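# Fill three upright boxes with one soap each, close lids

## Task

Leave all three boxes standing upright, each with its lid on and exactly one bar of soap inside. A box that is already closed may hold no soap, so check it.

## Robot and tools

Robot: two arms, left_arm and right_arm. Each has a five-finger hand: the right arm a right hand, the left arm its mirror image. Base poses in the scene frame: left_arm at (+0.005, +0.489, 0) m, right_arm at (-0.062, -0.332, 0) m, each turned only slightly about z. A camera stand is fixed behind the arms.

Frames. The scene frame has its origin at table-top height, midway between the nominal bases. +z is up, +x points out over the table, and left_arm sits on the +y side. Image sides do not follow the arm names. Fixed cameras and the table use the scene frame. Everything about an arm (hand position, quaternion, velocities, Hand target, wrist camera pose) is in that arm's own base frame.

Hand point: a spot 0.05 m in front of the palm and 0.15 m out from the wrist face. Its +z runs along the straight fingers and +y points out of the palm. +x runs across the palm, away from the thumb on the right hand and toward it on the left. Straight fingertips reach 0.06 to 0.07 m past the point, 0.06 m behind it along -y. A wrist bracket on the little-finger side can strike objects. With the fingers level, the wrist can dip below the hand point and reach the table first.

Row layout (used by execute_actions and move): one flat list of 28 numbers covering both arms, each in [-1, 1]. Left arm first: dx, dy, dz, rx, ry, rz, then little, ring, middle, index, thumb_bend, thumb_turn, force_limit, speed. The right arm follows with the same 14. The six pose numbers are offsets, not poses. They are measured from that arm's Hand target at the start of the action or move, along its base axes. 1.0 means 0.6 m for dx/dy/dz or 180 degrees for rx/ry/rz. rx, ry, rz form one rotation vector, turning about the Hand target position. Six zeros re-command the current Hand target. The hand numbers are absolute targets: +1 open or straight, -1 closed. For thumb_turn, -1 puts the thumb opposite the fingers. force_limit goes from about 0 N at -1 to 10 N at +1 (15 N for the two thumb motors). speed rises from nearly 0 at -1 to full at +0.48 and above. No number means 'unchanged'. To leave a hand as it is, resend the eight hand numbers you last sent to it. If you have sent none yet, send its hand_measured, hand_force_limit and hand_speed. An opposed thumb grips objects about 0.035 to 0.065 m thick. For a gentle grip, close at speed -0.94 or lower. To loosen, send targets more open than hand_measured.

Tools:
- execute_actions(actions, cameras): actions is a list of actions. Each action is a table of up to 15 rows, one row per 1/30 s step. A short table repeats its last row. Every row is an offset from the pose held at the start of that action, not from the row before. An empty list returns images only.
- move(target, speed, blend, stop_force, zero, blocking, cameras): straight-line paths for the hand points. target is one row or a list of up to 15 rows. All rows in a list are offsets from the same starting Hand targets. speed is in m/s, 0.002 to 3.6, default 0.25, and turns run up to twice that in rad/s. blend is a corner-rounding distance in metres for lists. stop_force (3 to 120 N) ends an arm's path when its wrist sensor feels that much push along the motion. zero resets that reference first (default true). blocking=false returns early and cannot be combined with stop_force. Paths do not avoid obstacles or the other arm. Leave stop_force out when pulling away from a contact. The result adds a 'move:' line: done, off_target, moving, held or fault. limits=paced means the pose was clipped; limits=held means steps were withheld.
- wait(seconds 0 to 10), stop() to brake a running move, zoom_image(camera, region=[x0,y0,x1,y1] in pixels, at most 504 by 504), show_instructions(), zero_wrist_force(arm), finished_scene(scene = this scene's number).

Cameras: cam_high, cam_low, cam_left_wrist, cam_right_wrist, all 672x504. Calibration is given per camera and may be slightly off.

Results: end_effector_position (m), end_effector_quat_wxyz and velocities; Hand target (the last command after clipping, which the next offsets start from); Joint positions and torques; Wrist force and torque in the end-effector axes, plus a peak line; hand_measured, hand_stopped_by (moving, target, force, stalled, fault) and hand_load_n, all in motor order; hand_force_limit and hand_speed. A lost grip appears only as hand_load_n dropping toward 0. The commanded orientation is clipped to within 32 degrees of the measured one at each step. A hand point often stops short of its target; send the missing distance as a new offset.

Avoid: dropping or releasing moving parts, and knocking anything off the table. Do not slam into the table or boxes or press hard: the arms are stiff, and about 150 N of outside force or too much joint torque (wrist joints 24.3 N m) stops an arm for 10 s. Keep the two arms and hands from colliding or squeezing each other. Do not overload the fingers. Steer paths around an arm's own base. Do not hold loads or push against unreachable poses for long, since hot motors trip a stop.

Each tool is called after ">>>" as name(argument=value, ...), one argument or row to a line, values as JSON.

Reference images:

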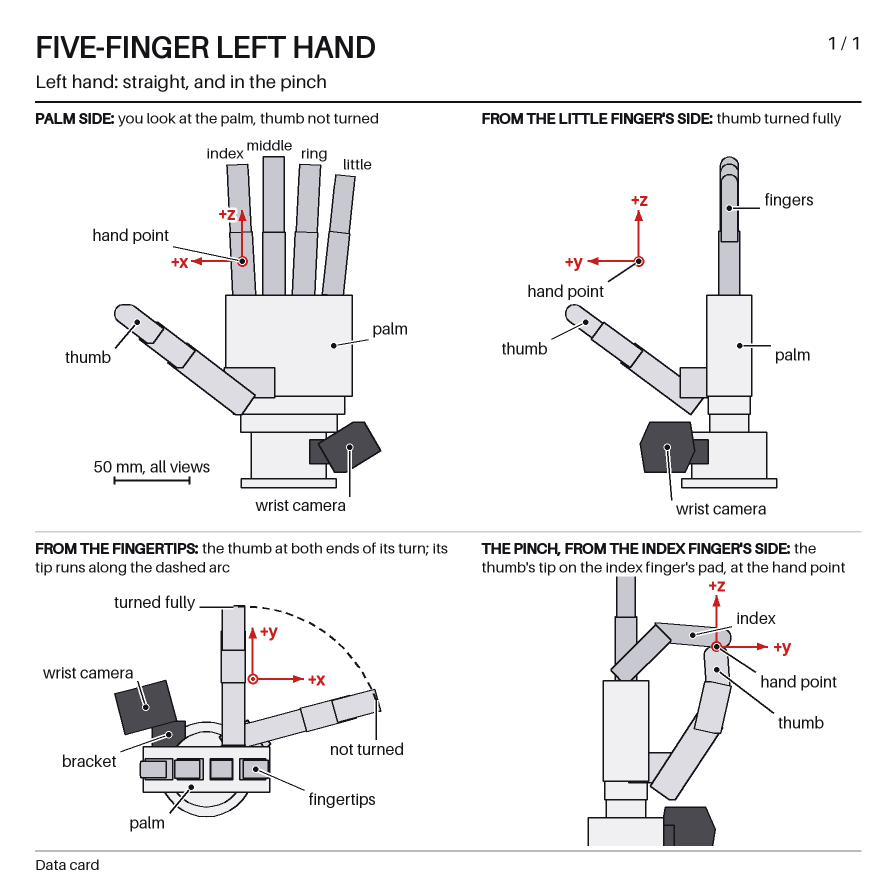

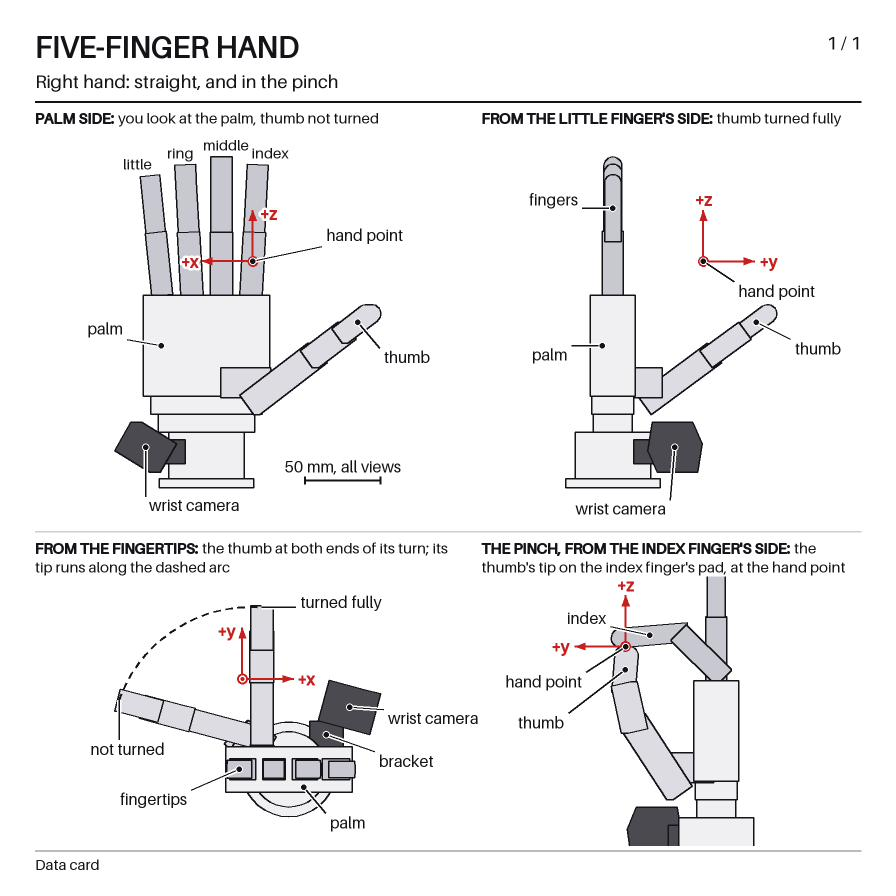

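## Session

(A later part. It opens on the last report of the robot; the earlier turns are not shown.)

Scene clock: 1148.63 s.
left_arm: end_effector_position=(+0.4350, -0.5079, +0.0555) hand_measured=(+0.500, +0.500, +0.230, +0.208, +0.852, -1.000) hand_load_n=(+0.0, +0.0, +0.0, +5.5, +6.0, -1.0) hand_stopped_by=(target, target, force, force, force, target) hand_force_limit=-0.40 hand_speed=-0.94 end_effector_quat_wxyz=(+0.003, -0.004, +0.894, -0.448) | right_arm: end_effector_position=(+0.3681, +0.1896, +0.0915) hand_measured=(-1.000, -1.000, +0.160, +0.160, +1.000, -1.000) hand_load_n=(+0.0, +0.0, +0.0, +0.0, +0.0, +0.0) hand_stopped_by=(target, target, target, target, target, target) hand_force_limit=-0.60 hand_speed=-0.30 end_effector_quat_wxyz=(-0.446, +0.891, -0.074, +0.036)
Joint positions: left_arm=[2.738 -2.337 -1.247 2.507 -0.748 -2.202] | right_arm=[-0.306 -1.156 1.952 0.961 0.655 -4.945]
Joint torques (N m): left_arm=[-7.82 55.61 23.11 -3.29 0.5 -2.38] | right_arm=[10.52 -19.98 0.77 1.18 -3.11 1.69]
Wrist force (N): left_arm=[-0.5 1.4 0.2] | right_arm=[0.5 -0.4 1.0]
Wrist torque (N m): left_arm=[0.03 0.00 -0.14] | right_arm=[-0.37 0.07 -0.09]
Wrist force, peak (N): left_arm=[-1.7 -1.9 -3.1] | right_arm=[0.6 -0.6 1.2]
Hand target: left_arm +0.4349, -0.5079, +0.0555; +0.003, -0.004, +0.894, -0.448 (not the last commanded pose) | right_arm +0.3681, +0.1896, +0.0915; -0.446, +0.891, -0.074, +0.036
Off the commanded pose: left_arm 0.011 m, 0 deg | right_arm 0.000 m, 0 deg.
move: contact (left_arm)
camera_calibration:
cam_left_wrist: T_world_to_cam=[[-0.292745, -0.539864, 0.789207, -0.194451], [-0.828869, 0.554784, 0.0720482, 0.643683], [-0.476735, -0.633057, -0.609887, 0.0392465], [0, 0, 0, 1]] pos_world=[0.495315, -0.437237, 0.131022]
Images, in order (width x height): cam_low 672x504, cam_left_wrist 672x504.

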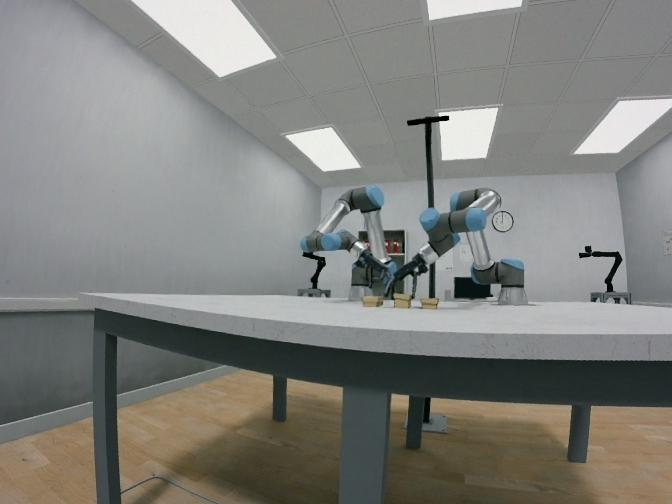

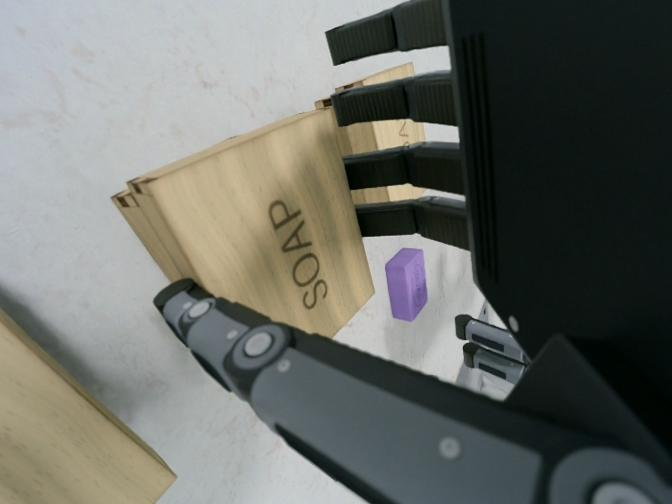

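>>> move(
  target=[
    [0,0,0.012,0,0,0,0.5,0.5,0,0,0.4,-1,-0.4,-0.94,0,0,0,0,0,0,-1,-1,0.16,0.16,1,-1,-0.6,-0.3],
  ],
  speed=0.03,
  cameras=["cam_low","cam_left_wrist"],
)

>>> zoom_image(
  camera="cam_low",
  region=[385, 280, 425, 310],
)

>>> zoom_image(
  camera="cam_left_wrist",
  region=[80, 80, 400, 400],
)

Scene clock: 1163.60 s.
left_arm: end_effector_position=(+0.4349, -0.5079, +0.0626) hand_measured=(+0.500, +0.500, +0.230, +0.208, +0.852, -1.000) hand_load_n=(-0.5, +0.0, +0.0, +5.5, +6.0, -1.0) hand_stopped_by=(target, target, force, force, force, target) hand_force_limit=-0.40 hand_speed=-0.94 end_effector_quat_wxyz=(+0.003, -0.004, +0.894, -0.448) | right_arm: end_effector_position=(+0.3681, +0.1896, +0.0915) hand_measured=(-1.000, -1.000, +0.160, +0.160, +1.000, -1.000) hand_load_n=(+0.0, +0.0, +0.0, +0.0, +0.0, +0.0) hand_stopped_by=(target, target, target, target, target, target) hand_force_limit=-0.60 hand_speed=-0.30 end_effector_quat_wxyz=(-0.446, +0.891, -0.074, +0.036)
Joint positions: left_arm=[2.738 -2.33 -1.24 2.493 -0.748 -2.202] | right_arm=[-0.306 -1.156 1.952 0.961 0.655 -4.945]
Joint torques (N m): left_arm=[-10.6 55.32 23.18 -3.16 -0.52 -2] | right_arm=[9.53 -20.44 0.6 1.17 -3.3 1.59]
Wrist force (N): left_arm=[-0.7 1.1 0.0] | right_arm=[0.5 -0.6 1.0]
Wrist torque (N m): left_arm=[0.02 0.03 -0.15] | right_arm=[-0.39 0.08 -0.10]
Wrist force, peak (N): left_arm=[-0.7 1.4 0.2] | right_arm=[0.6 -0.9 1.1]
Hand target: left_arm +0.4349, -0.5079, +0.0627; +0.003, -0.004, +0.894, -0.448 | right_arm +0.3681, +0.1896, +0.0915; -0.446, +0.891, -0.074, +0.036
Off the commanded pose: left_arm 0.000 m, 0 deg | right_arm 0.000 m, 0 deg.
move: done
camera_calibration:
cam_left_wrist: T_world_to_cam=[[-0.292679, -0.539907, 0.789202, -0.200105], [-0.828892, 0.554741, 0.0721101, 0.643156], [-0.476735, -0.633058, -0.609886, 0.0435764], [0, 0, 0, 1]] pos_world=[0.495315, -0.437237, 0.138122]
Images, in order (width x height): cam_low 672x504, cam_left_wrist 672x504.

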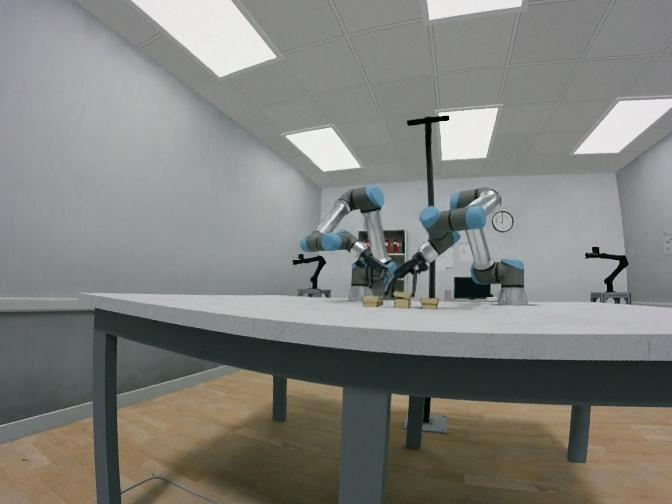

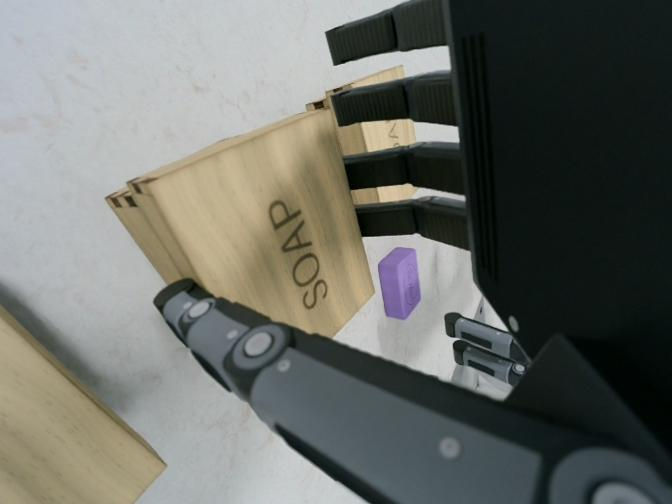

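Scaled by 12.600 from the camera's 672x504 image, which has a finer 960x720 frame.

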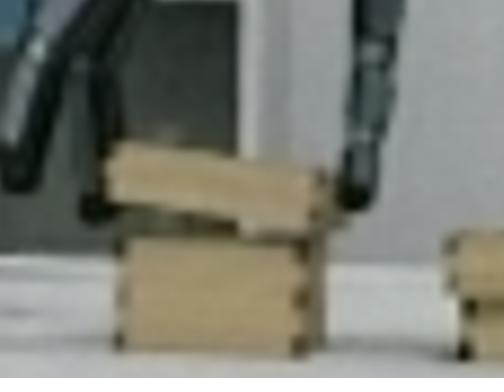

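Scaled by 1.575 from the camera's 672x504 image, which has a finer 960x720 frame.

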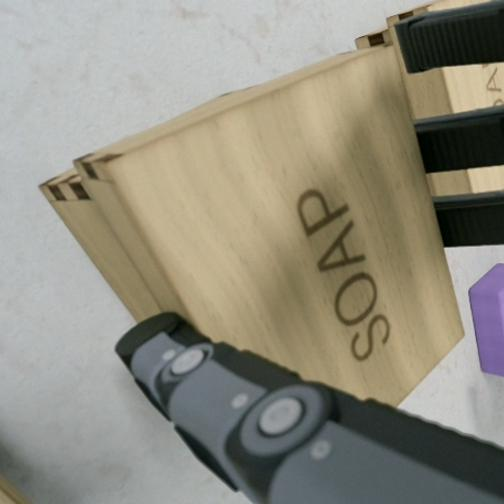

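>>> move(
  target=[
    [0,0,-0.011,0,0,0,0.5,0.5,0,0,0.4,-1,-0.4,-0.94,0,0,0,0,0,0,-1,-1,0.16,0.16,1,-1,-0.6,-0.3],
    [0,-0.0045,-0.011,0,0,0,0.5,0.5,0,0,0.4,-1,-0.4,-0.94,0,0,0,0,0,0,-1,-1,0.16,0.16,1,-1,-0.6,-0.3],
    [0,-0.0045,-0.028,0,0,0,0.5,0.5,0,0,0.4,-1,-0.4,-0.94,0,0,0,0,0,0,-1,-1,0.16,0.16,1,-1,-0.6,-0.3],
  ],
  speed=0.02,
  stop_force=6,
  cameras=["cam_low","cam_left_wrist"],
)

>>> zoom_image(
  camera="cam_low",
  region=[385, 280, 425, 310],
)

Scene clock: 1185.93 s.
left_arm: end_effector_position=(+0.4349, -0.5106, +0.0459) hand_measured=(+0.500, +0.500, +0.230, +0.208, +0.852, -1.000) hand_load_n=(+0.0, +0.0, +0.5, +5.0, +6.0, -1.0) hand_stopped_by=(target, target, force, force, force, target) hand_force_limit=-0.40 hand_speed=-0.94 end_effector_quat_wxyz=(+0.003, -0.004, +0.894, -0.448) | right_arm: end_effector_position=(+0.3681, +0.1896, +0.0915) hand_measured=(-1.000, -1.000, +0.160, +0.160, +1.000, -1.000) hand_load_n=(+0.0, +0.0, +0.0, +0.0, +0.0, +0.0) hand_stopped_by=(target, target, target, target, target, target) hand_force_limit=-0.60 hand_speed=-0.30 end_effector_quat_wxyz=(-0.446, +0.891, -0.074, +0.036)
Joint positions: left_arm=[2.733 -2.35 -1.248 2.526 -0.75 -2.208] | right_arm=[-0.306 -1.156 1.952 0.961 0.655 -4.945]
Joint torques (N m): left_arm=[-13.25 36.35 5.77 -0.19 -0.56 -2.71] | right_arm=[9.51 -20.04 1.16 1.28 -3.06 1.66]
Wrist force (N): left_arm=[-0.8 0.9 0.2] | right_arm=[0.7 -0.3 0.8]
Wrist torque (N m): left_arm=[-0.02 0.01 -0.04] | right_arm=[-0.33 0.06 -0.08]
Wrist force, peak (N): left_arm=[-0.4 1.6 0.1] | right_arm=[0.5 -0.9 1.1]
Hand target: left_arm +0.4349, -0.5106, +0.0459; +0.003, -0.004, +0.894, -0.448 | right_arm +0.3681, +0.1896, +0.0915; -0.446, +0.891, -0.074, +0.036
Off the commanded pose: left_arm 0.000 m, 0 deg | right_arm 0.000 m, 0 deg.
move: done
camera_calibration:
cam_left_wrist: T_world_to_cam=[[-0.292679, -0.539907, 0.789202, -0.188437], [-0.828892, 0.554741, 0.0721101, 0.645914], [-0.476735, -0.633058, -0.609886, 0.0316188], [0, 0, 0, 1]] pos_world=[0.495315, -0.440037, 0.121422]
Images, in order (width x height): cam_low 672x504, cam_left_wrist 672x504.

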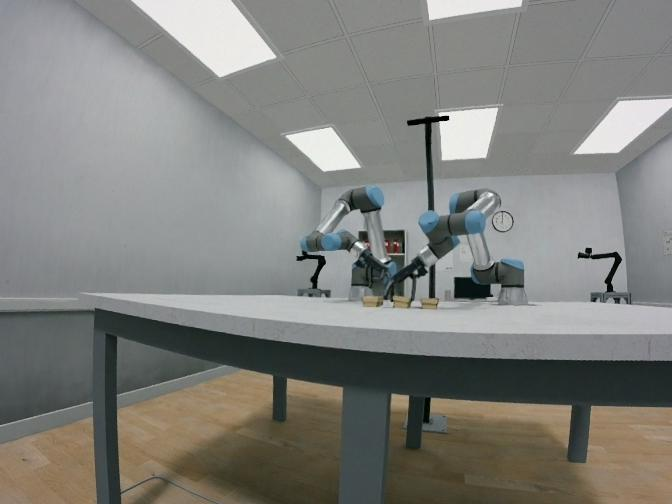

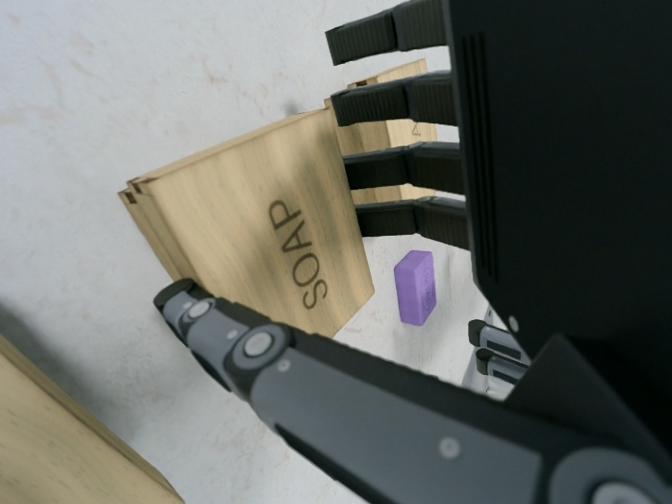

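Scaled by 12.600 from the camera's 672x504 image, which has a finer 960x720 frame.

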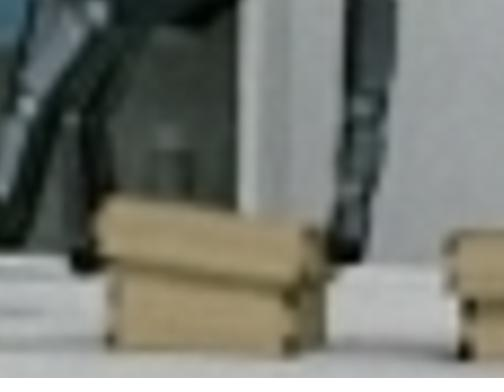

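>>> move(
  target=[
    [0,0,-0.004,0,0,0,0.5,0.5,0,0,0.4,-1,-0.4,-0.94,0,0,0,0,0,0,-1,-1,0.16,0.16,1,-1,-0.6,-0.3],
  ],
  speed=0.02,
  stop_force=6,
)

>>> move(
  target=[
    [0,0,0,0,0,0,0.5,0.5,0.5,0.5,1,-1,-0.4,-0.6,0,0,0,0,0,0,-1,-1,0.16,0.16,1,-1,-0.6,-0.3],
  ],
  speed=0.02,
  cameras=["cam_low","cam_left_wrist"],
)

>>> zoom_image(
  camera="cam_low",
  region=[385, 280, 425, 310],
)

Scene clock: 1200.47 s.
left_arm: end_effector_position=(+0.4349, -0.5106, +0.0435) hand_measured=(+0.500, +0.500, +0.230, +0.208, +0.852, -1.000) hand_load_n=(+0.0, +0.0, +0.0, +4.0, +5.5, +0.0) hand_stopped_by=(target, target, force, force, force, target) hand_force_limit=-0.40 hand_speed=-0.94 end_effector_quat_wxyz=(+0.003, -0.004, +0.894, -0.448) | right_arm: end_effector_position=(+0.3681, +0.1896, +0.0915) hand_measured=(-1.000, -1.000, +0.160, +0.160, +1.000, -1.000) hand_load_n=(+0.0, +0.0, +0.0, +0.0, +0.0, +0.0) hand_stopped_by=(target, target, target, target, target, target) hand_force_limit=-0.60 hand_speed=-0.30 end_effector_quat_wxyz=(-0.446, +0.891, -0.074, +0.036)
Joint positions: left_arm=[2.733 -2.353 -1.25 2.531 -0.75 -2.208] | right_arm=[-0.306 -1.156 1.952 0.961 0.655 -4.945]
Joint torques (N m): left_arm=[-12.41 35.28 5.47 0.25 -0.5 -2.28] | right_arm=[9.4 -20.93 -0.01 1.28 -3.11 1.63]
Wrist force (N): left_arm=[-0.1 -1.2 -2.4] | right_arm=[0.5 -0.5 0.9]
Wrist torque (N m): left_arm=[-0.09 -0.02 -0.05] | right_arm=[-0.36 0.08 -0.10]
Wrist force, peak (N): left_arm=[-0.1 -1.5 -2.3] | right_arm=[0.7 -0.5 1.2]
Hand target: left_arm +0.4349, -0.5106, +0.0435; +0.003, -0.004, +0.894, -0.448 | right_arm +0.3681, +0.1896, +0.0915; -0.446, +0.891, -0.074, +0.036
Off the commanded pose: left_arm 0.000 m, 0 deg | right_arm 0.000 m, 0 deg.
move: done

Scene clock: 1201.00 s.
left_arm: end_effector_position=(+0.4349, -0.5106, +0.0435) hand_measured=(+0.500, +0.500, +0.500, +0.500, +1.000, -1.000) hand_load_n=(+0.0, +0.0, +0.0, +0.0, +0.0, +0.0) hand_stopped_by=(target, target, target, target, target, target) hand_force_limit=-0.40 hand_speed=-0.60 end_effector_quat_wxyz=(+0.003, -0.004, +0.894, -0.448) | right_arm: end_effector_position=(+0.3681, +0.1896, +0.0915) hand_measured=(-1.000, -1.000, +0.160, +0.160, +1.000, -1.000) hand_load_n=(+0.0, +0.0, +0.0, +0.0, +0.0, +0.0) hand_stopped_by=(target, target, target, target, target, target) hand_force_limit=-0.60 hand_speed=-0.30 end_effector_quat_wxyz=(-0.446, +0.891, -0.074, +0.036)
Joint positions: left_arm=[2.733 -2.353 -1.25 2.531 -0.75 -2.208] | right_arm=[-0.306 -1.156 1.952 0.961 0.655 -4.945]
Joint torques (N m): left_arm=[-11.88 39.94 8.43 -1.48 -0.23 -2.35] | right_arm=[9.84 -19.52 0.41 1.33 -2.99 1.53]
Wrist force (N): left_arm=[-0.6 0.7 0.0] | right_arm=[0.5 -0.4 0.9]
Wrist torque (N m): left_arm=[-0.02 0.02 -0.04] | right_arm=[-0.35 0.08 -0.09]
Wrist force, peak (N): left_arm=[-0.1 -0.8 -2.1] | right_arm=[0.7 -0.5 1.0]
Hand target: left_arm +0.4349, -0.5106, +0.0435; +0.003, -0.004, +0.894, -0.448 | right_arm +0.3681, +0.1896, +0.0915; -0.446, +0.891, -0.074, +0.036
Off the commanded pose: left_arm 0.000 m, 0 deg | right_arm 0.000 m, 0 deg.
move: done
camera_calibration:
cam_left_wrist: T_world_to_cam=[[-0.292679, -0.539907, 0.789202, -0.186543], [-0.828892, 0.554741, 0.0721101, 0.646087], [-0.476735, -0.633058, -0.609886, 0.030155], [0, 0, 0, 1]] pos_world=[0.495315, -0.440037, 0.119022]
Images, in order (width x height): cam_low 672x504, cam_left_wrist 672x504.

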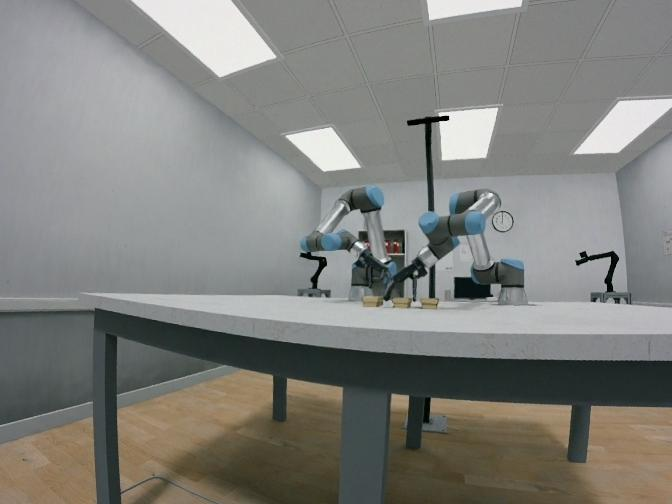

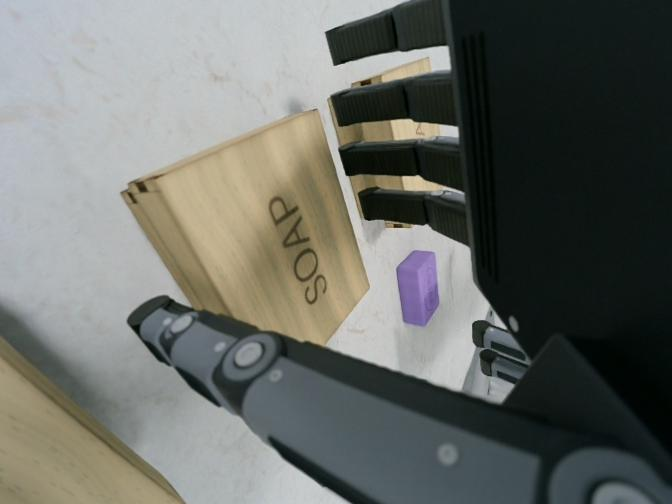

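Scaled by 12.600 from the camera's 672x504 image, which has a finer 960x720 frame.

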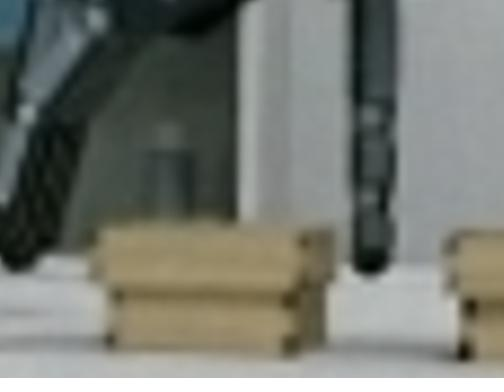

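>>> move(
  target=[
    [0,0,0.1,0,0,0,0.5,0.5,0.5,0.5,1,-1,-0.4,-0.6,0,0,-0.1042,0,0,0,-1,-1,0.16,0.16,1,-1,-0.6,-0.3],
  ],
  speed=0.06,
  cameras=["cam_right_wrist","cam_low"],
)

>>> zoom_image(
  camera="cam_right_wrist",
  region=[250, 50, 600, 340],
)

Scene clock: 1213.67 s.
left_arm: end_effector_position=(+0.4349, -0.5106, +0.1034) hand_measured=(+0.500, +0.500, +0.500, +0.500, +1.000, -1.000) hand_load_n=(+0.0, +0.0, +0.0, +0.0, +0.0, +0.0) hand_stopped_by=(target, target, target, target, target, target) hand_force_limit=-0.40 hand_speed=-0.60 end_effector_quat_wxyz=(+0.003, -0.004, +0.894, -0.448) | right_arm: end_effector_position=(+0.3681, +0.1895, +0.0290) hand_measured=(-1.000, -1.000, +0.160, +0.160, +1.000, -1.000) hand_load_n=(+0.0, +0.5, +0.0, +0.0, +0.0, +0.0) hand_stopped_by=(target, target, target, target, target, target) hand_force_limit=-0.60 hand_speed=-0.30 end_effector_quat_wxyz=(-0.446, +0.891, -0.074, +0.036)
Joint positions: left_arm=[2.733 -2.294 -1.19 2.412 -0.75 -2.208] | right_arm=[-0.306 -1.034 1.984 0.807 0.655 -4.945]
Joint torques (N m): left_arm=[-7.62 54.66 24.63 -3.17 0.88 2.47] | right_arm=[9.29 -21.6 2.64 0.52 -1.75 2.14]
Wrist force (N): left_arm=[-0.5 0.9 0.1] | right_arm=[0.5 -0.7 0.7]
Wrist torque (N m): left_arm=[0.00 0.01 -0.06] | right_arm=[-0.39 0.07 -0.09]
Wrist force, peak (N): left_arm=[-0.8 1.2 0.0] | right_arm=[0.6 -0.5 1.3]
Hand target: left_arm +0.4349, -0.5106, +0.1035; +0.003, -0.004, +0.894, -0.448 | right_arm +0.3681, +0.1896, +0.0290; -0.446, +0.891, -0.074, +0.036
Off the commanded pose: left_arm 0.000 m, 0 deg | right_arm 0.000 m, 0 deg.
move: done
camera_calibration:
cam_right_wrist: T_world_to_cam=[[0.137528, -0.629379, -0.764832, 0.0887368], [-0.897917, -0.405183, 0.171965, 0.39733], [-0.418128, 0.663105, -0.620854, 0.164383], [0, 0, 0, 1]] pos_world=[0.413299, 0.107837, 0.1016]
Images, in order (width x height): cam_low 672x504, cam_right_wrist 672x504.

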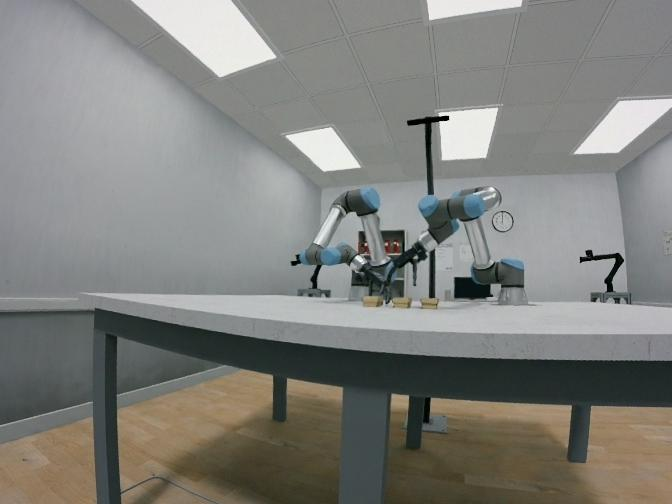

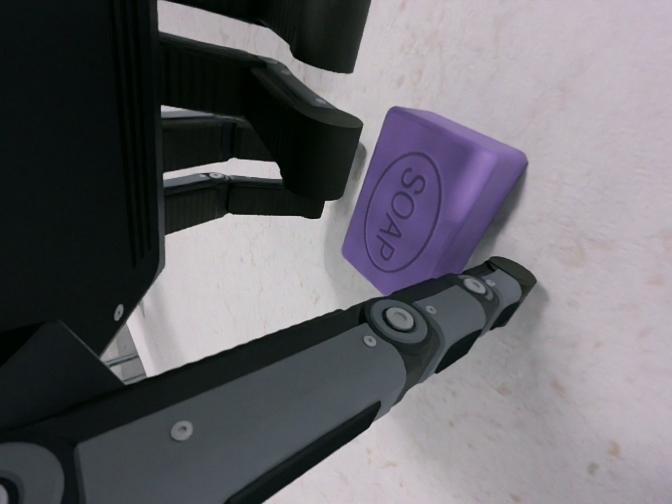

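Scaled by 1.440 from the camera's 672x504 image, which has a finer 960x720 frame.

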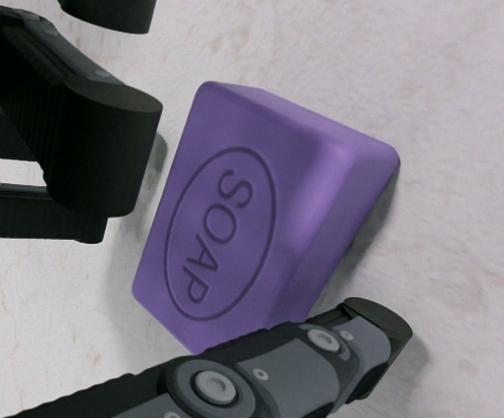

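>>> move(
  target=[
    [0,0,0,0,0,0,0.5,0.5,0.5,0.5,1,-1,-0.4,-0.6,0,0,0,0,0,0,-1,-1,-0.4,0.16,0.6,-1,-0.6,-0.94],
  ],
  speed=0.06,
)

>>> move(
  target=[
    [0,0,0,0,0,0,0.5,0.5,0.5,0.5,1,-1,-0.4,-0.6,0,0,0,0,0,0,-1,-1,-0.4,-0.4,0.6,-1,-0.8,-0.94],
    [0,0,0,0,0,0,0.5,0.5,0.5,0.5,1,-1,-0.4,-0.6,0,0,0.12,0,0,0,-1,-1,-0.4,-0.4,0.6,-1,-0.8,-0.94],
  ],
  speed=0.06,
)

>>> move(
  target=[
    [0,0,0,0,0,0,0.5,0.5,0.5,0.5,1,-1,-0.4,-0.6,0,-0.25,0.15,0,0,0.035,-1,-1,-0.4,-0.4,0.6,-1,-0.8,-0.94],
    [0.006,-0.1667,-0.04,0,0,0,0.5,0.5,0.5,0.5,1,-1,-0.4,-0.6,0,-0.25,0.15,0,0,0.035,-1,-1,-0.4,-0.4,0.6,-1,-0.8,-0.94],
  ],
  speed=0.15,
  cameras=["all"],
)

>>> zoom_image(
  camera="cam_low",
  region=[350, 270, 390, 310],
)

>>> zoom_image(
  camera="cam_left_wrist",
  region=[40, 80, 440, 400],
)

Scene clock: 1235.10 s.
left_arm: end_effector_position=(+0.4349, -0.5106, +0.1035) hand_measured=(+0.500, +0.500, +0.500, +0.500, +1.000, -1.000) hand_load_n=(+0.0, +0.0, +0.0, +0.0, +0.5, +0.0) hand_stopped_by=(target, target, target, target, target, target) hand_force_limit=-0.40 hand_speed=-0.60 end_effector_quat_wxyz=(+0.003, -0.004, +0.894, -0.448) | right_arm: end_effector_position=(+0.3681, +0.1896, +0.0290) hand_measured=(-1.000, -1.000, -0.144, +0.160, +0.846, -1.000) hand_load_n=(+0.0, +0.0, +2.5, +0.0, +3.0, +0.0) hand_stopped_by=(target, target, force, target, force, target) hand_force_limit=-0.60 hand_speed=-0.94 end_effector_quat_wxyz=(-0.446, +0.891, -0.074, +0.036)
Joint positions: left_arm=[2.733 -2.294 -1.19 2.412 -0.75 -2.208] | right_arm=[-0.306 -1.033 1.984 0.807 0.655 -4.945]
Joint torques (N m): left_arm=[9.82 52.92 23.96 -3.25 2.9 2.54] | right_arm=[9.51 -22 2.58 1.07 -3.58 2.18]
Wrist force (N): left_arm=[-0.7 1.1 0.1] | right_arm=[0.6 -0.7 0.9]
Wrist torque (N m): left_arm=[0.02 0.04 -0.08] | right_arm=[-0.39 0.04 -0.09]
Wrist force, peak (N): left_arm=[-0.7 1.4 0.0] | right_arm=[0.6 -0.6 1.4]
Hand target: left_arm +0.4349, -0.5106, +0.1035; +0.003, -0.004, +0.894, -0.448 | right_arm +0.3681, +0.1896, +0.0290; -0.446, +0.891, -0.074, +0.036
Off the commanded pose: left_arm 0.000 m, 0 deg | right_arm 0.000 m, 0 deg.
move: done

Scene clock: 1239.07 s.
left_arm: end_effector_position=(+0.4349, -0.5106, +0.1035) hand_measured=(+0.500, +0.500, +0.500, +0.500, +1.000, -1.000) hand_load_n=(+0.0, +0.0, +0.0, +0.0, +0.0, +0.0) hand_stopped_by=(target, target, target, target, target, target) hand_force_limit=-0.40 hand_speed=-0.60 end_effector_quat_wxyz=(+0.003, -0.004, +0.894, -0.448) | right_arm: end_effector_position=(+0.3681, +0.1896, +0.1009) hand_measured=(-1.000, -1.000, -0.144, -0.184, +0.846, -1.000) hand_load_n=(+0.0, +0.0, +2.0, +1.5, +4.0, -0.5) hand_stopped_by=(target, target, force, force, force, target) hand_force_limit=-0.80 hand_speed=-0.94 end_effector_quat_wxyz=(-0.446, +0.891, -0.074, +0.036)
Joint positions: left_arm=[2.733 -2.294 -1.19 2.412 -0.75 -2.208] | right_arm=[-0.306 -1.172 1.945 0.984 0.655 -4.945]
Joint torques (N m): left_arm=[10.04 48.12 23.99 -3.21 2.91 2.61] | right_arm=[-6.99 -39.2 -23.62 4.22 -1.16 -2.82]
Wrist force (N): left_arm=[-0.6 1.1 0.0] | right_arm=[0.6 -0.3 1.1]
Wrist torque (N m): left_arm=[0.02 0.03 -0.08] | right_arm=[-0.37 0.06 -0.07]
Wrist force, peak (N): left_arm=[-0.7 1.4 0.1] | right_arm=[0.7 0.0 1.6]
Hand target: left_arm +0.4349, -0.5106, +0.1035; +0.003, -0.004, +0.894, -0.448 | right_arm +0.3681, +0.1896, +0.1010; -0.446, +0.891, -0.074, +0.036
Off the commanded pose: left_arm 0.000 m, 0 deg | right_arm 0.000 m, 0 deg.
move: done

Scene clock: 1242.03 s.
left_arm: end_effector_position=(+0.4385, -0.6106, +0.0795) hand_measured=(+0.500, +0.500, +0.500, +0.500, +1.000, -1.000) hand_load_n=(+0.0, +0.0, +0.0, -0.5, +0.0, +0.0) hand_stopped_by=(target, target, target, target, target, target) hand_force_limit=-0.40 hand_speed=-0.60 end_effector_quat_wxyz=(+0.003, -0.004, +0.894, -0.448) | right_arm: end_effector_position=(+0.3681, +0.0396, +0.1910) hand_measured=(-1.000, -1.000, -0.144, -0.184, +0.846, -1.000) hand_load_n=(+0.0, +0.0, +1.5, +1.0, +4.0, -1.0) hand_stopped_by=(target, target, force, force, force, target) hand_force_limit=-0.80 hand_speed=-0.94 end_effector_quat_wxyz=(-0.448, +0.894, -0.025, +0.012)
Joint positions: left_arm=[2.587 -2.467 -0.911 2.429 -0.828 -2.382] | right_arm=[-0.644 -1.209 1.838 1.582 0.843 -5.552]
Joint torques (N m): left_arm=[-13.19 42.02 23.4 -3 -0.67 -2.68] | right_arm=[-6.46 -19.67 -25.21 4.45 1.69 -2.93]
Wrist force (N): left_arm=[-1.1 1.4 0.2] | right_arm=[0.8 -0.1 1.4]
Wrist torque (N m): left_arm=[-0.01 0.10 -0.14] | right_arm=[-0.38 0.02 0.04]
Wrist force, peak (N): left_arm=[-0.7 1.3 -1.0] | right_arm=[0.3 -0.2 2.2]
Hand target: left_arm +0.4385, -0.6106, +0.0795; +0.003, -0.004, +0.894, -0.448 | right_arm +0.3681, +0.0396, +0.1910; -0.448, +0.894, -0.025, +0.012
Off the commanded pose: left_arm 0.000 m, 0 deg | right_arm 0.000 m, 0 deg.
move: done
camera_calibration:
cam_left_wrist: T_world_to_cam=[[-0.292719, -0.539829, 0.78924, -0.267781], [-0.828895, 0.554749, 0.0720142, 0.701914], [-0.476706, -0.633117, -0.609848, -0.00946797], [0, 0, 0, 1]] pos_world=[0.498915, -0.539937, 0.155022]
cam_right_wrist: T_world_to_cam=[[0.205782, -0.610445, -0.76486, 0.092292], [-0.848037, -0.501277, 0.171915, 0.294168], [-0.488352, 0.613252, -0.620833, 0.392184], [0, 0, 0, 1]] pos_world=[0.421997, -0.0367088, 0.2635]

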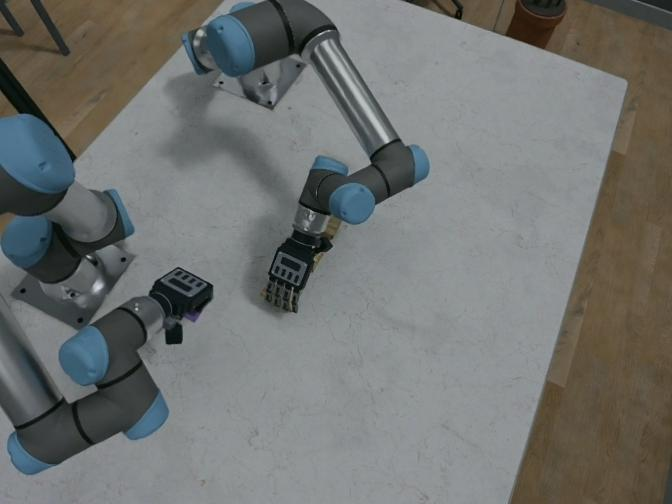

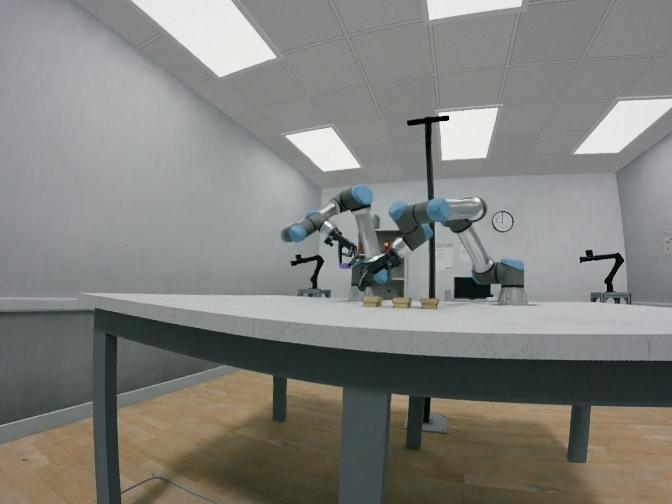

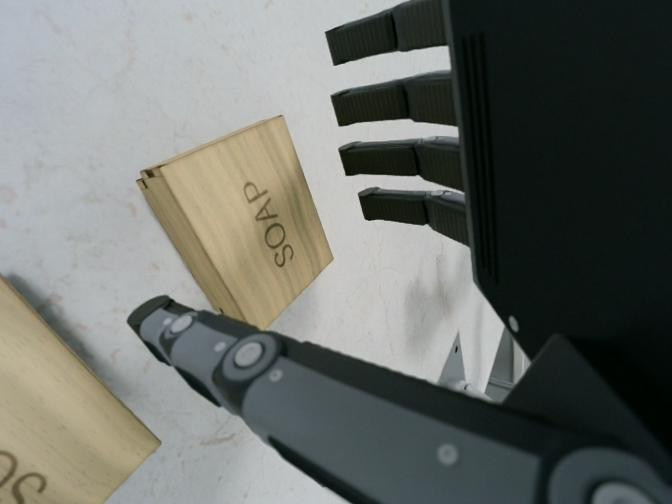

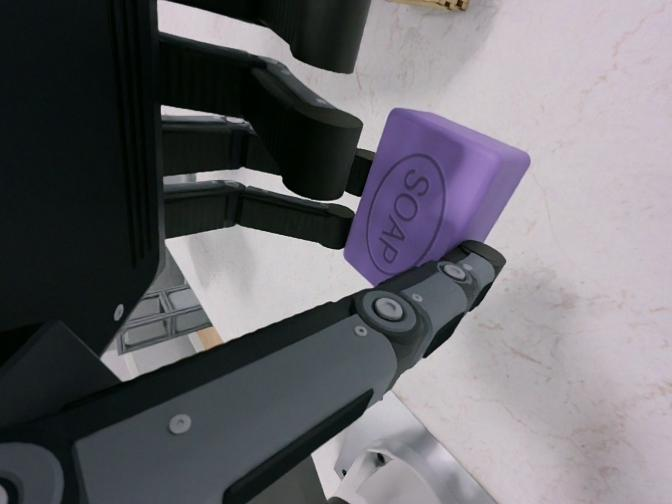

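Scaled by 12.600 from the camera's 672x504 image, which has a finer 960x720 frame.

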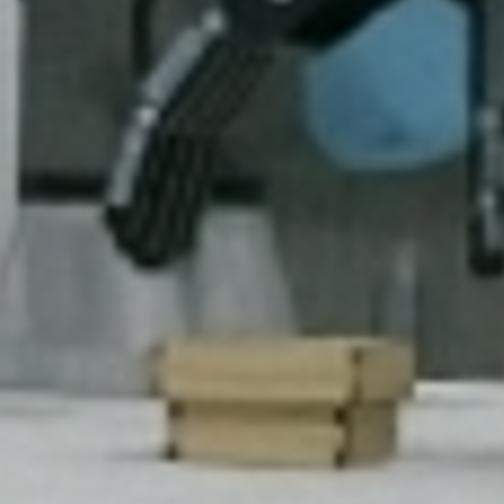

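Scaled by 1.260 from the camera's 672x504 image, which has a finer 960x720 frame.

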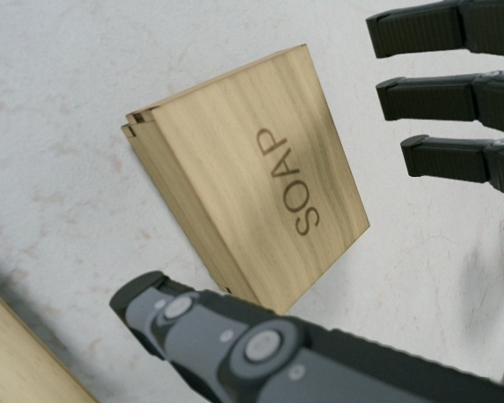

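>>> move(
  target=[
    [-0.0023,-0.0247,-0.0625,0,0,0,0.5,0.5,0.5,0.5,1,-1,-0.4,-0.6,0,0,0,0,0,0,-1,-1,-0.4,-0.4,0.6,-1,-0.8,-0.94],
  ],
  speed=0.06,
  cameras=["cam_low","cam_left_wrist"],
)

>>> zoom_image(
  camera="cam_low",
  region=[340, 270, 400, 310],
)

Scene clock: 1270.07 s.
left_arm: end_effector_position=(+0.4372, -0.6254, +0.0421) hand_measured=(+0.500, +0.500, +0.500, +0.500, +1.000, -1.000) hand_load_n=(+0.0, +0.0, +0.0, +0.0, +0.0, +0.0) hand_stopped_by=(target, target, target, target, target, target) hand_force_limit=-0.40 hand_speed=-0.60 end_effector_quat_wxyz=(+0.003, -0.004, +0.894, -0.448) | right_arm: end_effector_position=(+0.3681, +0.0396, +0.1910) hand_measured=(-1.000, -1.000, -0.144, -0.184, +0.846, -1.000) hand_load_n=(+0.0, +0.0, +1.5, +1.5, +4.0, -0.5) hand_stopped_by=(target, target, force, force, force, target) hand_force_limit=-0.80 hand_speed=-0.94 end_effector_quat_wxyz=(-0.448, +0.894, -0.025, +0.012)
Joint positions: left_arm=[2.567 -2.52 -0.907 2.493 -0.84 -2.405] | right_arm=[-0.644 -1.209 1.838 1.582 0.843 -5.552]
Joint torques (N m): left_arm=[-12.73 42.24 24.38 0.16 -0.72 -2.65] | right_arm=[-5.93 -19.9 -24.76 4.59 1.59 -2.93]
Wrist force (N): left_arm=[-1.2 1.2 0.2] | right_arm=[0.8 -0.2 1.3]
Wrist torque (N m): left_arm=[-0.02 0.11 -0.14] | right_arm=[-0.38 0.02 0.04]
Wrist force, peak (N): left_arm=[-1.1 1.3 0.3] | right_arm=[0.7 -0.1 1.6]
Hand target: left_arm +0.4372, -0.6255, +0.0420; +0.003, -0.004, +0.894, -0.448 | right_arm +0.3681, +0.0396, +0.1910; -0.448, +0.894, -0.025, +0.012
Off the commanded pose: left_arm 0.000 m, 0 deg | right_arm 0.000 m, 0 deg.
move: done
camera_calibration:
cam_left_wrist: T_world_to_cam=[[-0.292679, -0.539907, 0.789202, -0.246801], [-0.828892, 0.554741, 0.0721101, 0.711633], [-0.476735, -0.633058, -0.609886, -0.0422007], [0, 0, 0, 1]] pos_world=[0.497515, -0.554737, 0.117722]
Images, in order (width x height): cam_low 672x504, cam_left_wrist 672x504.

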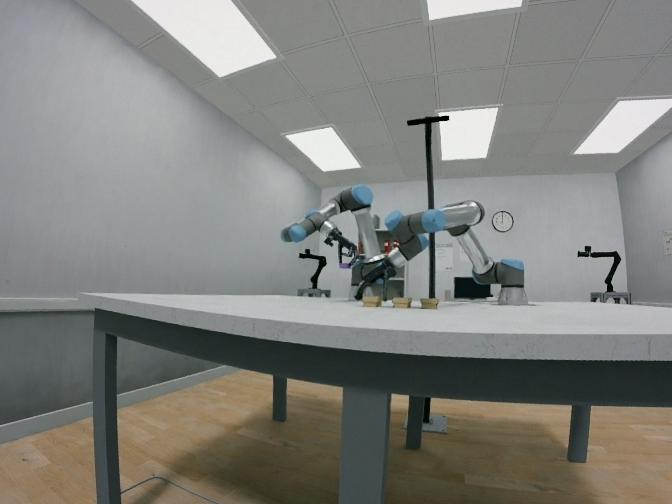

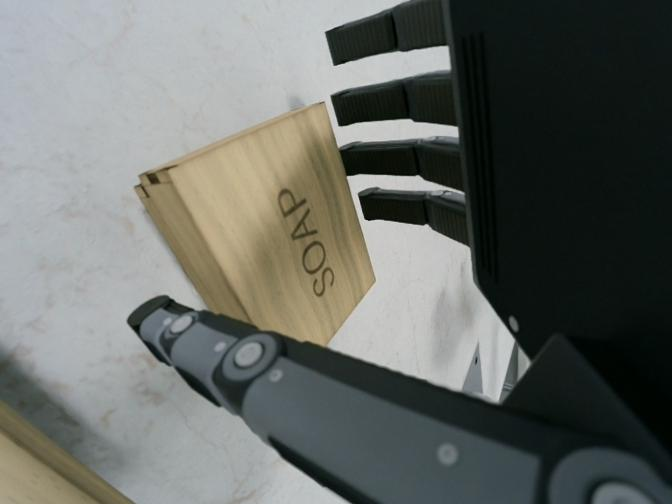

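Scaled by 8.400 from the camera's 672x504 image, which has a finer 960x720 frame.

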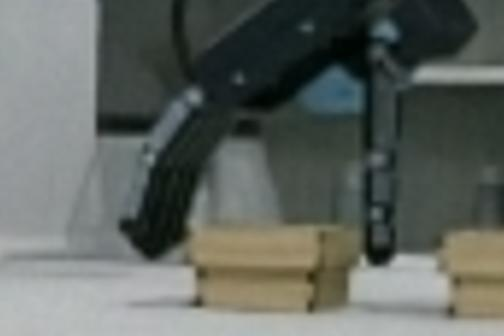

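>>> move(
  target=[
    [0,0,0,0,0,0,0.5,0.5,0.05,0.05,0.4,-1,-0.5,-0.94,0,0,0,0,0,0,-1,-1,-0.4,-0.4,0.6,-1,-0.8,-0.94],
    [0,0,0.06,0,0,0,0.5,0.5,0.05,0.05,0.4,-1,-0.5,-0.94,0,0,0,0,0,0,-1,-1,-0.4,-0.4,0.6,-1,-0.8,-0.94],
  ],
  speed=0.06,
  cameras=["cam_low","cam_left_wrist"],
)

>>> zoom_image(
  camera="cam_low",
  region=[350, 270, 390, 310],
)

>>> move(
  target=[
    [0,0,0.05,0,0,0,0.5,0.5,0.05,0.05,0.4,-1,-0.5,-0.94,0,0,0,0,0,0,-1,-1,-0.4,-0.4,0.6,-1,-0.8,-0.94],
    [0,0.4,0.3,0,0,0,0.5,0.5,0.05,0.05,0.4,-1,-0.5,-0.94,0,0,0,0,0,0,-1,-1,-0.4,-0.4,0.6,-1,-0.8,-0.94],
  ],
  speed=0.2,
  cameras=["cam_high"],
)

>>> zoom_image(
  camera="cam_high",
  region=[200, 180, 360, 340],
)

Scene clock: 1285.13 s.
left_arm: end_effector_position=(+0.4371, -0.6255, +0.0779) hand_measured=(+0.500, +0.500, +0.214, +0.208, +0.854, -1.000) hand_load_n=(+0.0, +0.0, +2.5, +3.0, +6.5, -0.5) hand_stopped_by=(target, target, force, force, force, target) hand_force_limit=-0.50 hand_speed=-0.94 end_effector_quat_wxyz=(+0.003, -0.004, +0.894, -0.448) | right_arm: end_effector_position=(+0.3681, +0.0396, +0.1910) hand_measured=(-1.000, -1.000, -0.144, -0.184, +0.846, -1.000) hand_load_n=(+0.0, +0.0, +1.5, +1.5, +4.0, -0.5) hand_stopped_by=(target, target, force, force, force, target) hand_force_limit=-0.80 hand_speed=-0.94 end_effector_quat_wxyz=(-0.448, +0.894, -0.025, +0.012)
Joint positions: left_arm=[2.567 -2.493 -0.864 2.423 -0.84 -2.405] | right_arm=[-0.644 -1.209 1.838 1.582 0.843 -5.552]
Joint torques (N m): left_arm=[-9.76 61.48 25.34 -2.96 -0.05 2.3] | right_arm=[-5.81 -19.14 -24.66 4.54 1.64 -2.96]
Wrist force (N): left_arm=[-1.0 1.2 0.4] | right_arm=[0.5 -0.2 1.2]
Wrist torque (N m): left_arm=[-0.05 0.07 -0.12] | right_arm=[-0.39 0.06 0.02]
Wrist force, peak (N): left_arm=[-1.0 1.7 0.8] | right_arm=[0.7 -0.2 1.5]
Hand target: left_arm +0.4372, -0.6255, +0.0780; +0.003, -0.004, +0.894, -0.448 | right_arm +0.3681, +0.0396, +0.1910; -0.448, +0.894, -0.025, +0.012
Off the commanded pose: left_arm 0.000 m, 0 deg | right_arm 0.000 m, 0 deg.
move: done
camera_calibration:
cam_left_wrist: T_world_to_cam=[[-0.292679, -0.539907, 0.789202, -0.275029], [-0.828892, 0.554741, 0.0721101, 0.709114], [-0.476735, -0.633058, -0.609886, -0.0204911], [0, 0, 0, 1]] pos_world=[0.497515, -0.554837, 0.153422]
Images, in order (width x height): cam_low 672x504, cam_left_wrist 672x504.

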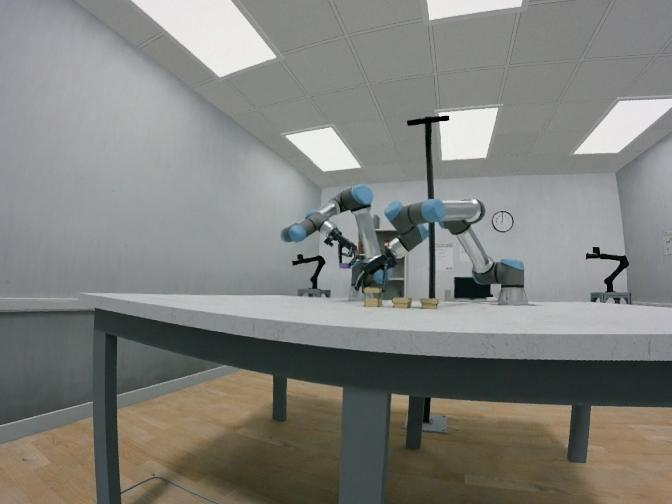

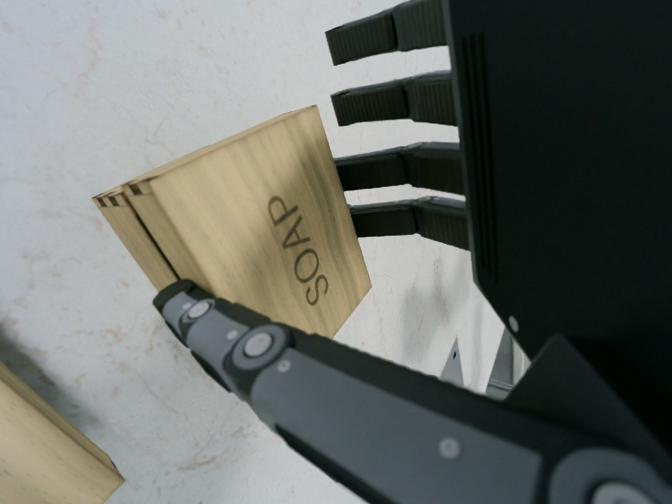

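Scaled by 12.600 from the camera's 672x504 image, which has a finer 960x720 frame.

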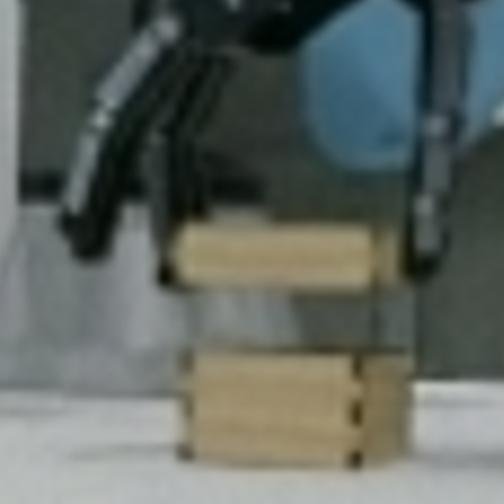

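Scene clock: 1288.00 s.
left_arm: end_effector_position=(+0.4372, -0.3855, +0.2580) hand_measured=(+0.500, +0.500, +0.214, +0.208, +0.854, -1.000) hand_load_n=(+0.0, +0.0, +3.0, +3.0, +6.5, -0.5) hand_stopped_by=(target, target, force, force, force, target) hand_force_limit=-0.50 hand_speed=-0.94 end_effector_quat_wxyz=(+0.003, -0.004, +0.894, -0.448) | right_arm: end_effector_position=(+0.3681, +0.0396, +0.1910) hand_measured=(-1.000, -1.000, -0.144, -0.184, +0.846, -1.000) hand_load_n=(+0.0, +0.0, +2.0, +1.5, +3.5, -0.5) hand_stopped_by=(target, target, force, force, force, target) hand_force_limit=-0.80 hand_speed=-0.94 end_effector_quat_wxyz=(-0.448, +0.894, -0.025, +0.012)
Joint positions: left_arm=[2.96 -2.078 -1.2 1.957 -0.666 -1.882] | right_arm=[-0.644 -1.209 1.838 1.582 0.843 -5.552]
Joint torques (N m): left_arm=[13.95 47.92 7.17 -3.71 3.18 2.53] | right_arm=[-5.34 -19.99 -24.59 4.37 1.56 -2.96]
Wrist force (N): left_arm=[-0.6 1.2 0.4] | right_arm=[0.6 -0.1 1.3]
Wrist torque (N m): left_arm=[-0.03 -0.03 -0.20] | right_arm=[-0.36 0.04 0.03]
Wrist force, peak (N): left_arm=[-1.1 1.2 1.6] | right_arm=[0.7 -0.3 1.6]
Hand target: left_arm +0.4372, -0.3855, +0.2580; +0.003, -0.004, +0.894, -0.448 | right_arm +0.3681, +0.0396, +0.1910; -0.448, +0.894, -0.025, +0.012
Off the commanded pose: left_arm 0.000 m, 0 deg | right_arm 0.000 m, 0 deg.
move: done
Images, in order (width x height): cam_high 672x504.

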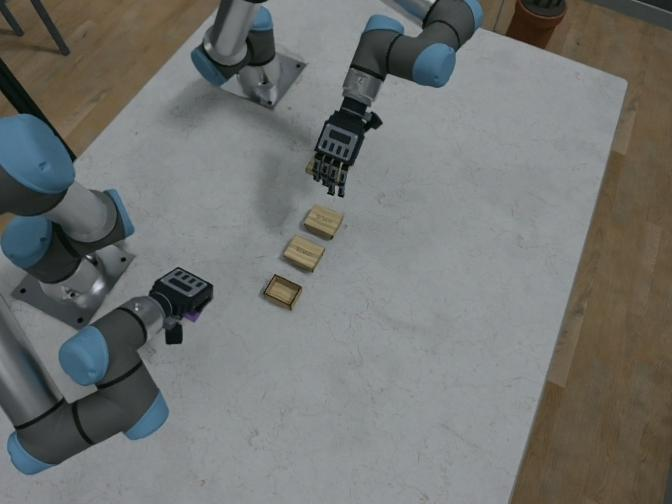

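Scaled by 3.150 from the camera's 672x504 image, which has a finer 960x720 frame.

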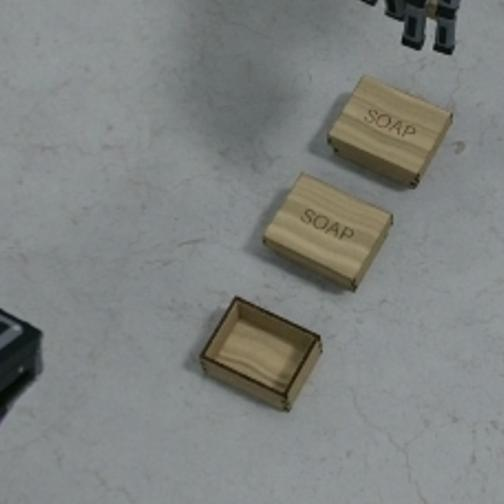

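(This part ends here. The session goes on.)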